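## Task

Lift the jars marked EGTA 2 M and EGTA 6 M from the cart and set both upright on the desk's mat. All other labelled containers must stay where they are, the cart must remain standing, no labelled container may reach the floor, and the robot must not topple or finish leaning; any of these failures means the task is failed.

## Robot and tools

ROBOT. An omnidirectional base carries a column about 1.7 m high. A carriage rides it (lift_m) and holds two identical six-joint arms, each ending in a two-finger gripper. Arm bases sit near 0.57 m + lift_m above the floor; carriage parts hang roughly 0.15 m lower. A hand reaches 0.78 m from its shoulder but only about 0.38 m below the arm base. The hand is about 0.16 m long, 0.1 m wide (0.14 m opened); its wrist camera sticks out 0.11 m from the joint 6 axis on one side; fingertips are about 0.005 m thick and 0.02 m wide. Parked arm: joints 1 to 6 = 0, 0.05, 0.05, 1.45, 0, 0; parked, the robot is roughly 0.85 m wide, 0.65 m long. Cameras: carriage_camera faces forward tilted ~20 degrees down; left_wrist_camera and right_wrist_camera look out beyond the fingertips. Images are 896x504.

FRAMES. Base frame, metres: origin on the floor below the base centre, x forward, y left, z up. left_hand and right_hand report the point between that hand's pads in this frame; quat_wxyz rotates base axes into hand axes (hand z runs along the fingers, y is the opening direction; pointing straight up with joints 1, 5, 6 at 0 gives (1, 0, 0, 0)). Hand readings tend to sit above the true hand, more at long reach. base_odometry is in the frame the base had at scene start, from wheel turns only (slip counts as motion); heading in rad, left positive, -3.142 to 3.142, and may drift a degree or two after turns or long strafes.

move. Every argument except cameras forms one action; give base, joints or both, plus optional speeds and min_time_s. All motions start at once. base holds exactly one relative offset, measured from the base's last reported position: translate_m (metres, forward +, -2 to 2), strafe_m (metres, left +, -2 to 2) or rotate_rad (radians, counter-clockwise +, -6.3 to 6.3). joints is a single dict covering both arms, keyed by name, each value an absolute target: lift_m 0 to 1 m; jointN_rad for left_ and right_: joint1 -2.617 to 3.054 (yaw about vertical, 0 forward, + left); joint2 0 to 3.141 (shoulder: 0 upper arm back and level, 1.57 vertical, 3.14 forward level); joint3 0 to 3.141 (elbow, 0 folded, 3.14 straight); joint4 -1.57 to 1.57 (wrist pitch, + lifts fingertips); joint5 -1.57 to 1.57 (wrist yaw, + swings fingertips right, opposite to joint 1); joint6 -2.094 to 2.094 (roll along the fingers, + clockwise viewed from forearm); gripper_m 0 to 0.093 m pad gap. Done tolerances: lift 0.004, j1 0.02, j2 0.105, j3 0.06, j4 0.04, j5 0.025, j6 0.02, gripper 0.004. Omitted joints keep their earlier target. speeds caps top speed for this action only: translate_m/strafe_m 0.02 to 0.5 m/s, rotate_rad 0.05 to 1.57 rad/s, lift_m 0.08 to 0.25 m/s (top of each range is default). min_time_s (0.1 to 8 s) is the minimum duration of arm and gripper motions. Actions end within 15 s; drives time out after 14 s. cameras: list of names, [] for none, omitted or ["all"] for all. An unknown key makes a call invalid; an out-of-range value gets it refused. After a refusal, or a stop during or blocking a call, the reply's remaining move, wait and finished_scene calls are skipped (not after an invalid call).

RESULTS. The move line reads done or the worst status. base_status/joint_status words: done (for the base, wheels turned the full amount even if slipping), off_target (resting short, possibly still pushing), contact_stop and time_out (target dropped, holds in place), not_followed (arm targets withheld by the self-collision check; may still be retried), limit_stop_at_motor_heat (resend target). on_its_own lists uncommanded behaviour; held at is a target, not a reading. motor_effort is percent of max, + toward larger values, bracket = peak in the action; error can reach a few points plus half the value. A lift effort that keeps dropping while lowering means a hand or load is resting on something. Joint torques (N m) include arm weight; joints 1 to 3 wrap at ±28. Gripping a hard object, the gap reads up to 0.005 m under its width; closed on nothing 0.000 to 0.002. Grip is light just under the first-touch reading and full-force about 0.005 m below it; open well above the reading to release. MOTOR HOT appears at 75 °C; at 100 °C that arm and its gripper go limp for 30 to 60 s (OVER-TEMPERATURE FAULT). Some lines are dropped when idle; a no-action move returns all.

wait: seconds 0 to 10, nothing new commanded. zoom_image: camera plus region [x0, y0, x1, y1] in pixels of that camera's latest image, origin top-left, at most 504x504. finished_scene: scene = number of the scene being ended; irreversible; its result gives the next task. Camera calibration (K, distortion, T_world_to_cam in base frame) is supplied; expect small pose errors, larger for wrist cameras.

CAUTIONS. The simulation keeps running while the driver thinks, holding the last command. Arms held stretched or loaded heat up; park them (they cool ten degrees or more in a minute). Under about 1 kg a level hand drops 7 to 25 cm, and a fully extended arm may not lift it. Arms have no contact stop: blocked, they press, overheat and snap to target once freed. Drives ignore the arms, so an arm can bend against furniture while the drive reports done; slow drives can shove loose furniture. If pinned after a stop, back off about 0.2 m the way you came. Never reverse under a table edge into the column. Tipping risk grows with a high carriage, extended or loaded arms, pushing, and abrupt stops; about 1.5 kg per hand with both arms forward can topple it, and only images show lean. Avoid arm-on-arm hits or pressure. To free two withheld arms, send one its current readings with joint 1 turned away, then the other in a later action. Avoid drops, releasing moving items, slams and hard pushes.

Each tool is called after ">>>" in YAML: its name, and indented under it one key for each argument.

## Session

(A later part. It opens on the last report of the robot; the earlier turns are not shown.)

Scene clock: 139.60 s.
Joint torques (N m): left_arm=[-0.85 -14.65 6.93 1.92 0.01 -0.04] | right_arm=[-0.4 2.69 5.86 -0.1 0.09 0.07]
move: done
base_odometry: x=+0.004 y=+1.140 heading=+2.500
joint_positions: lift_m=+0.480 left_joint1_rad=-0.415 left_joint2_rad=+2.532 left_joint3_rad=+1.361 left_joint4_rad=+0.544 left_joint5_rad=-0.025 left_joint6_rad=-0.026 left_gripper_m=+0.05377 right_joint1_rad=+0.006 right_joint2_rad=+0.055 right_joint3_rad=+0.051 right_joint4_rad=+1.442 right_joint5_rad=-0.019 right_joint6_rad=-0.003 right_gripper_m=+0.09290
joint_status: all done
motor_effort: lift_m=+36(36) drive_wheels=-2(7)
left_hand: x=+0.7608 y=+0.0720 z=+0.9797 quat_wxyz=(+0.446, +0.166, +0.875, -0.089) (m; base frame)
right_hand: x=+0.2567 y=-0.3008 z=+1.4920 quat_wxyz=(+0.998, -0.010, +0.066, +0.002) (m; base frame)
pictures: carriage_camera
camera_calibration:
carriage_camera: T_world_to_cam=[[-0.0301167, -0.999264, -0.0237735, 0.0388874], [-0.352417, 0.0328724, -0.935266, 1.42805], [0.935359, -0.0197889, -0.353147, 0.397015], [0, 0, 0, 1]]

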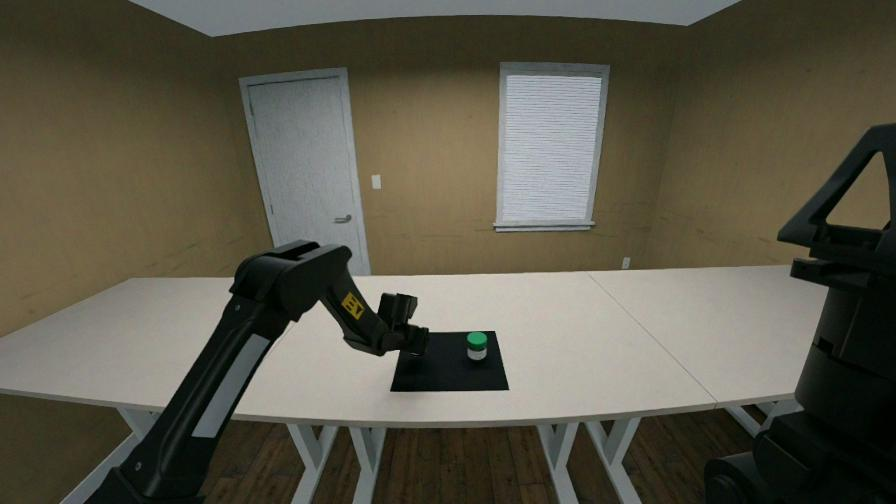

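>>> move:
  joints: {"lift_m": 0.465}
  speeds: {"lift_m": 0.08}
  cameras: []

>>> move:
  joints: {"lift_m": 0.46}
  speeds: {"lift_m": 0.08}
  cameras: []

>>> move:
  joints: {"lift_m": 0.455}
  speeds: {"lift_m": 0.08}
  cameras: ["left_wrist_camera"]

Scene clock: 140.87 s.
Joint torques (N m): left_arm=[-0.83 -14.9 6.57 1.93 0 -0.04] | right_arm=[-0.4 2.73 5.91 -0.06 0.09 0.07]
move: done
base_odometry: x=+0.004 y=+1.140 heading=+2.500
joint_positions: lift_m=+0.465 left_joint1_rad=-0.415 left_joint2_rad=+2.533 left_joint3_rad=+1.363 left_joint4_rad=+0.545 left_joint5_rad=-0.025 left_joint6_rad=-0.026 left_gripper_m=+0.05377 right_joint1_rad=+0.006 right_joint2_rad=+0.055 right_joint3_rad=+0.050 right_joint4_rad=+1.443 right_joint5_rad=-0.019 right_joint6_rad=-0.003 right_gripper_m=+0.09290
joint_status: all done
motor_effort: lift_m=+36(37) drive_wheels=-2(7)
left_hand: x=+0.7612 y=+0.0718 z=+0.9648 quat_wxyz=(+0.447, +0.166, +0.875, -0.089) (m; base frame)
right_hand: x=+0.2568 y=-0.3008 z=+1.4768 quat_wxyz=(+0.998, -0.010, +0.066, +0.002) (m; base frame)
pictures: none

Scene clock: 141.30 s.
Joint torques (N m): left_arm=[-0.91 -15.41 6.53 1.9 0.01 -0.04] | right_arm=[-0.46 2.8 6.02 -0.09 0.08 0.07]
move: done
base_odometry: x=+0.004 y=+1.140 heading=+2.500
joint_positions: lift_m=+0.460 left_joint1_rad=-0.415 left_joint2_rad=+2.535 left_joint3_rad=+1.364 left_joint4_rad=+0.545 left_joint5_rad=-0.025 left_joint6_rad=-0.026 left_gripper_m=+0.05377 right_joint1_rad=+0.006 right_joint2_rad=+0.054 right_joint3_rad=+0.049 right_joint4_rad=+1.443 right_joint5_rad=-0.019 right_joint6_rad=-0.003 right_gripper_m=+0.09290
joint_status: all done
motor_effort: lift_m=+36(37) drive_wheels=-2(7)
left_hand: x=+0.7610 y=+0.0719 z=+0.9589 quat_wxyz=(+0.446, +0.166, +0.875, -0.089) (m; base frame)
right_hand: x=+0.2566 y=-0.3008 z=+1.4718 quat_wxyz=(+0.998, -0.010, +0.066, +0.002) (m; base frame)
pictures: none

Scene clock: 141.77 s.
Joint torques (N m): left_arm=[-0.73 -15.21 6.46 1.76 0 -0.04] | right_arm=[-0.43 2.97 6 -0.07 0.09 0.06]
move: done
base_odometry: x=+0.004 y=+1.140 heading=+2.500
joint_positions: lift_m=+0.455 left_joint1_rad=-0.415 left_joint2_rad=+2.535 left_joint3_rad=+1.364 left_joint4_rad=+0.557 left_joint5_rad=-0.025 left_joint6_rad=-0.026 left_gripper_m=+0.05377 right_joint1_rad=+0.006 right_joint2_rad=+0.054 right_joint3_rad=+0.049 right_joint4_rad=+1.444 right_joint5_rad=-0.019 right_joint6_rad=-0.003 right_gripper_m=+0.09290
joint_status: all done
motor_effort: lift_m=+34(37) drive_wheels=-2(8)
left_hand: x=+0.7629 y=+0.0711 z=+0.9567 quat_wxyz=(+0.452, +0.166, +0.872, -0.090) (m; base frame)
right_hand: x=+0.2563 y=-0.3008 z=+1.4667 quat_wxyz=(+0.998, -0.010, +0.066, +0.002) (m; base frame)
pictures: left_wrist_camera
camera_calibration:
left_wrist_camera: T_world_to_cam=[[-0.391161, -0.920298, 0.0067138, 0.359324], [-0.875716, 0.369949, -0.310258, 0.942535], [0.283046, -0.12724, -0.950629, 0.824613], [0, 0, 0, 1]]

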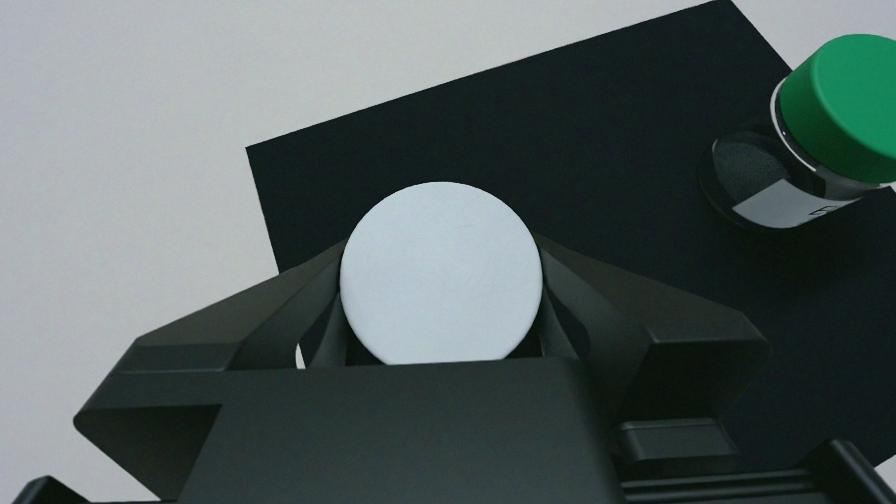

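>>> move:
  joints: {"left_gripper_m": 0.078}
  min_time_s: 1.2
  cameras: ["left_wrist_camera"]

>>> move:
  joints: {"lift_m": 0.6}
  speeds: {"lift_m": 0.12}
  cameras: ["left_wrist_camera","carriage_camera"]

Scene clock: 144.17 s.
Joint torques (N m): left_arm=[-0.88 -15.19 6.48 1.8 0 -0.04] | right_arm=[-0.42 2.84 6.01 -0.11 0.09 0.06]
move: done
base_odometry: x=+0.004 y=+1.140 heading=+2.500
joint_positions: lift_m=+0.455 left_joint1_rad=-0.415 left_joint2_rad=+2.535 left_joint3_rad=+1.364 left_joint4_rad=+0.557 left_joint5_rad=-0.025 left_joint6_rad=-0.026 left_gripper_m=+0.07796 right_joint1_rad=+0.006 right_joint2_rad=+0.054 right_joint3_rad=+0.049 right_joint4_rad=+1.444 right_joint5_rad=-0.019 right_joint6_rad=-0.003 right_gripper_m=+0.09290
joint_status: all done
motor_effort: lift_m=+35(35) drive_wheels=+6(6)
left_hand: x=+0.7629 y=+0.0711 z=+0.9567 quat_wxyz=(+0.452, +0.166, +0.872, -0.090) (m; base frame)
right_hand: x=+0.2563 y=-0.3008 z=+1.4667 quat_wxyz=(+0.998, -0.010, +0.066, +0.002) (m; base frame)
pictures: left_wrist_camera
camera_calibration:
left_wrist_camera: T_world_to_cam=[[-0.391161, -0.920298, 0.0067138, 0.359324], [-0.875716, 0.369949, -0.310258, 0.942535], [0.283046, -0.12724, -0.950629, 0.824613], [0, 0, 0, 1]]

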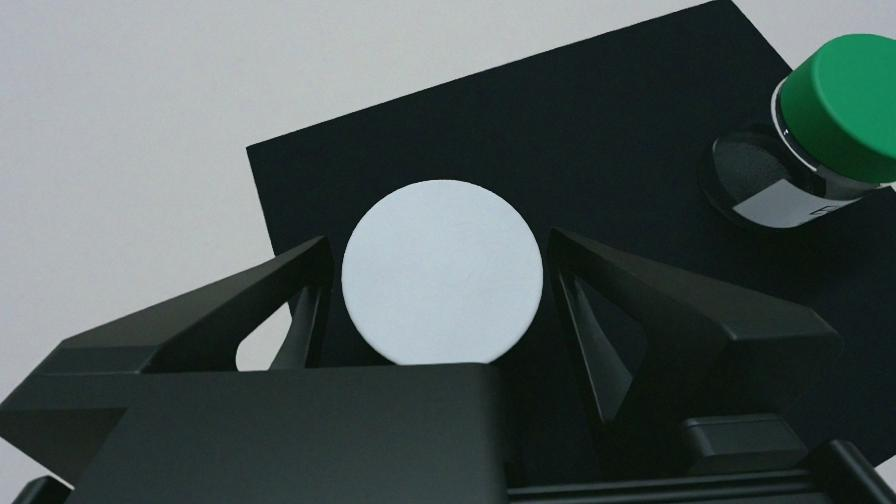

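Scene clock: 145.77 s.
Joint torques (N m): left_arm=[-0.9 -15.56 6.41 1.81 0.01 -0.04] | right_arm=[-0.35 2.81 6.09 -0.06 0.09 0.06]
move: done
base_odometry: x=+0.004 y=+1.140 heading=+2.500
joint_positions: lift_m=+0.600 left_joint1_rad=-0.415 left_joint2_rad=+2.536 left_joint3_rad=+1.365 left_joint4_rad=+0.556 left_joint5_rad=-0.025 left_joint6_rad=-0.026 left_gripper_m=+0.07796 right_joint1_rad=+0.006 right_joint2_rad=+0.053 right_joint3_rad=+0.048 right_joint4_rad=+1.445 right_joint5_rad=-0.019 right_joint6_rad=-0.003 right_gripper_m=+0.09290
joint_status: all done
motor_effort: lift_m=+42(52) drive_wheels=+6(7)
left_hand: x=+0.7627 y=+0.0711 z=+1.1004 quat_wxyz=(+0.451, +0.166, +0.872, -0.090) (m; base frame)
right_hand: x=+0.2563 y=-0.3008 z=+1.6110 quat_wxyz=(+0.998, -0.010, +0.066, +0.002) (m; base frame)
pictures: carriage_camera, left_wrist_camera
camera_calibration:
carriage_camera: T_world_to_cam=[[-0.0301167, -0.999264, -0.0237735, 0.041729], [-0.352417, 0.0328724, -0.935266, 1.53984], [0.935359, -0.0197889, -0.353147, 0.439226], [0, 0, 0, 1]]
left_wrist_camera: T_world_to_cam=[[-0.391152, -0.920302, 0.00669417, 0.358376], [-0.876148, 0.370139, -0.308808, 0.985696], [0.281718, -0.126656, -0.951101, 0.962727], [0, 0, 0, 1]]

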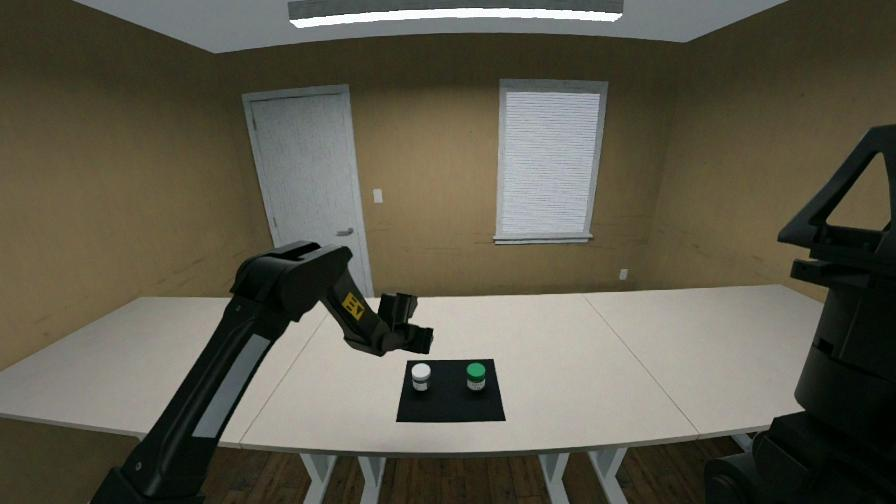

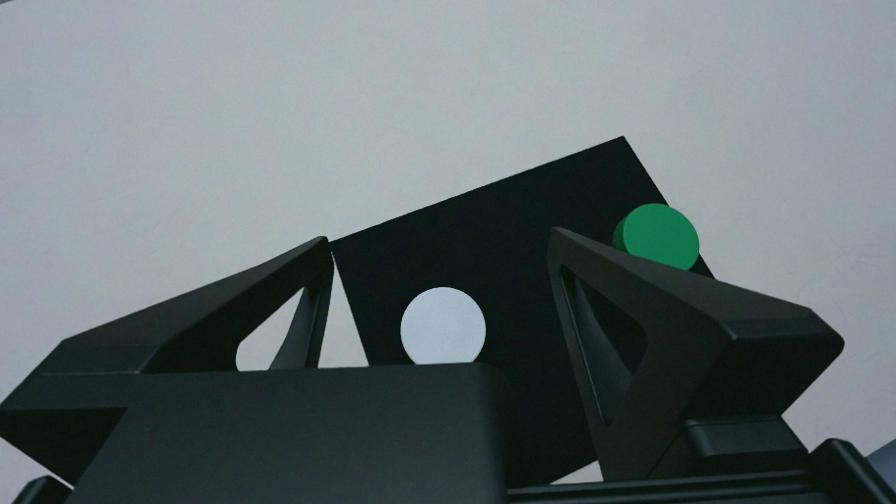

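>>> finished_scene:
  scene: 2

The scene is finished: the task was done.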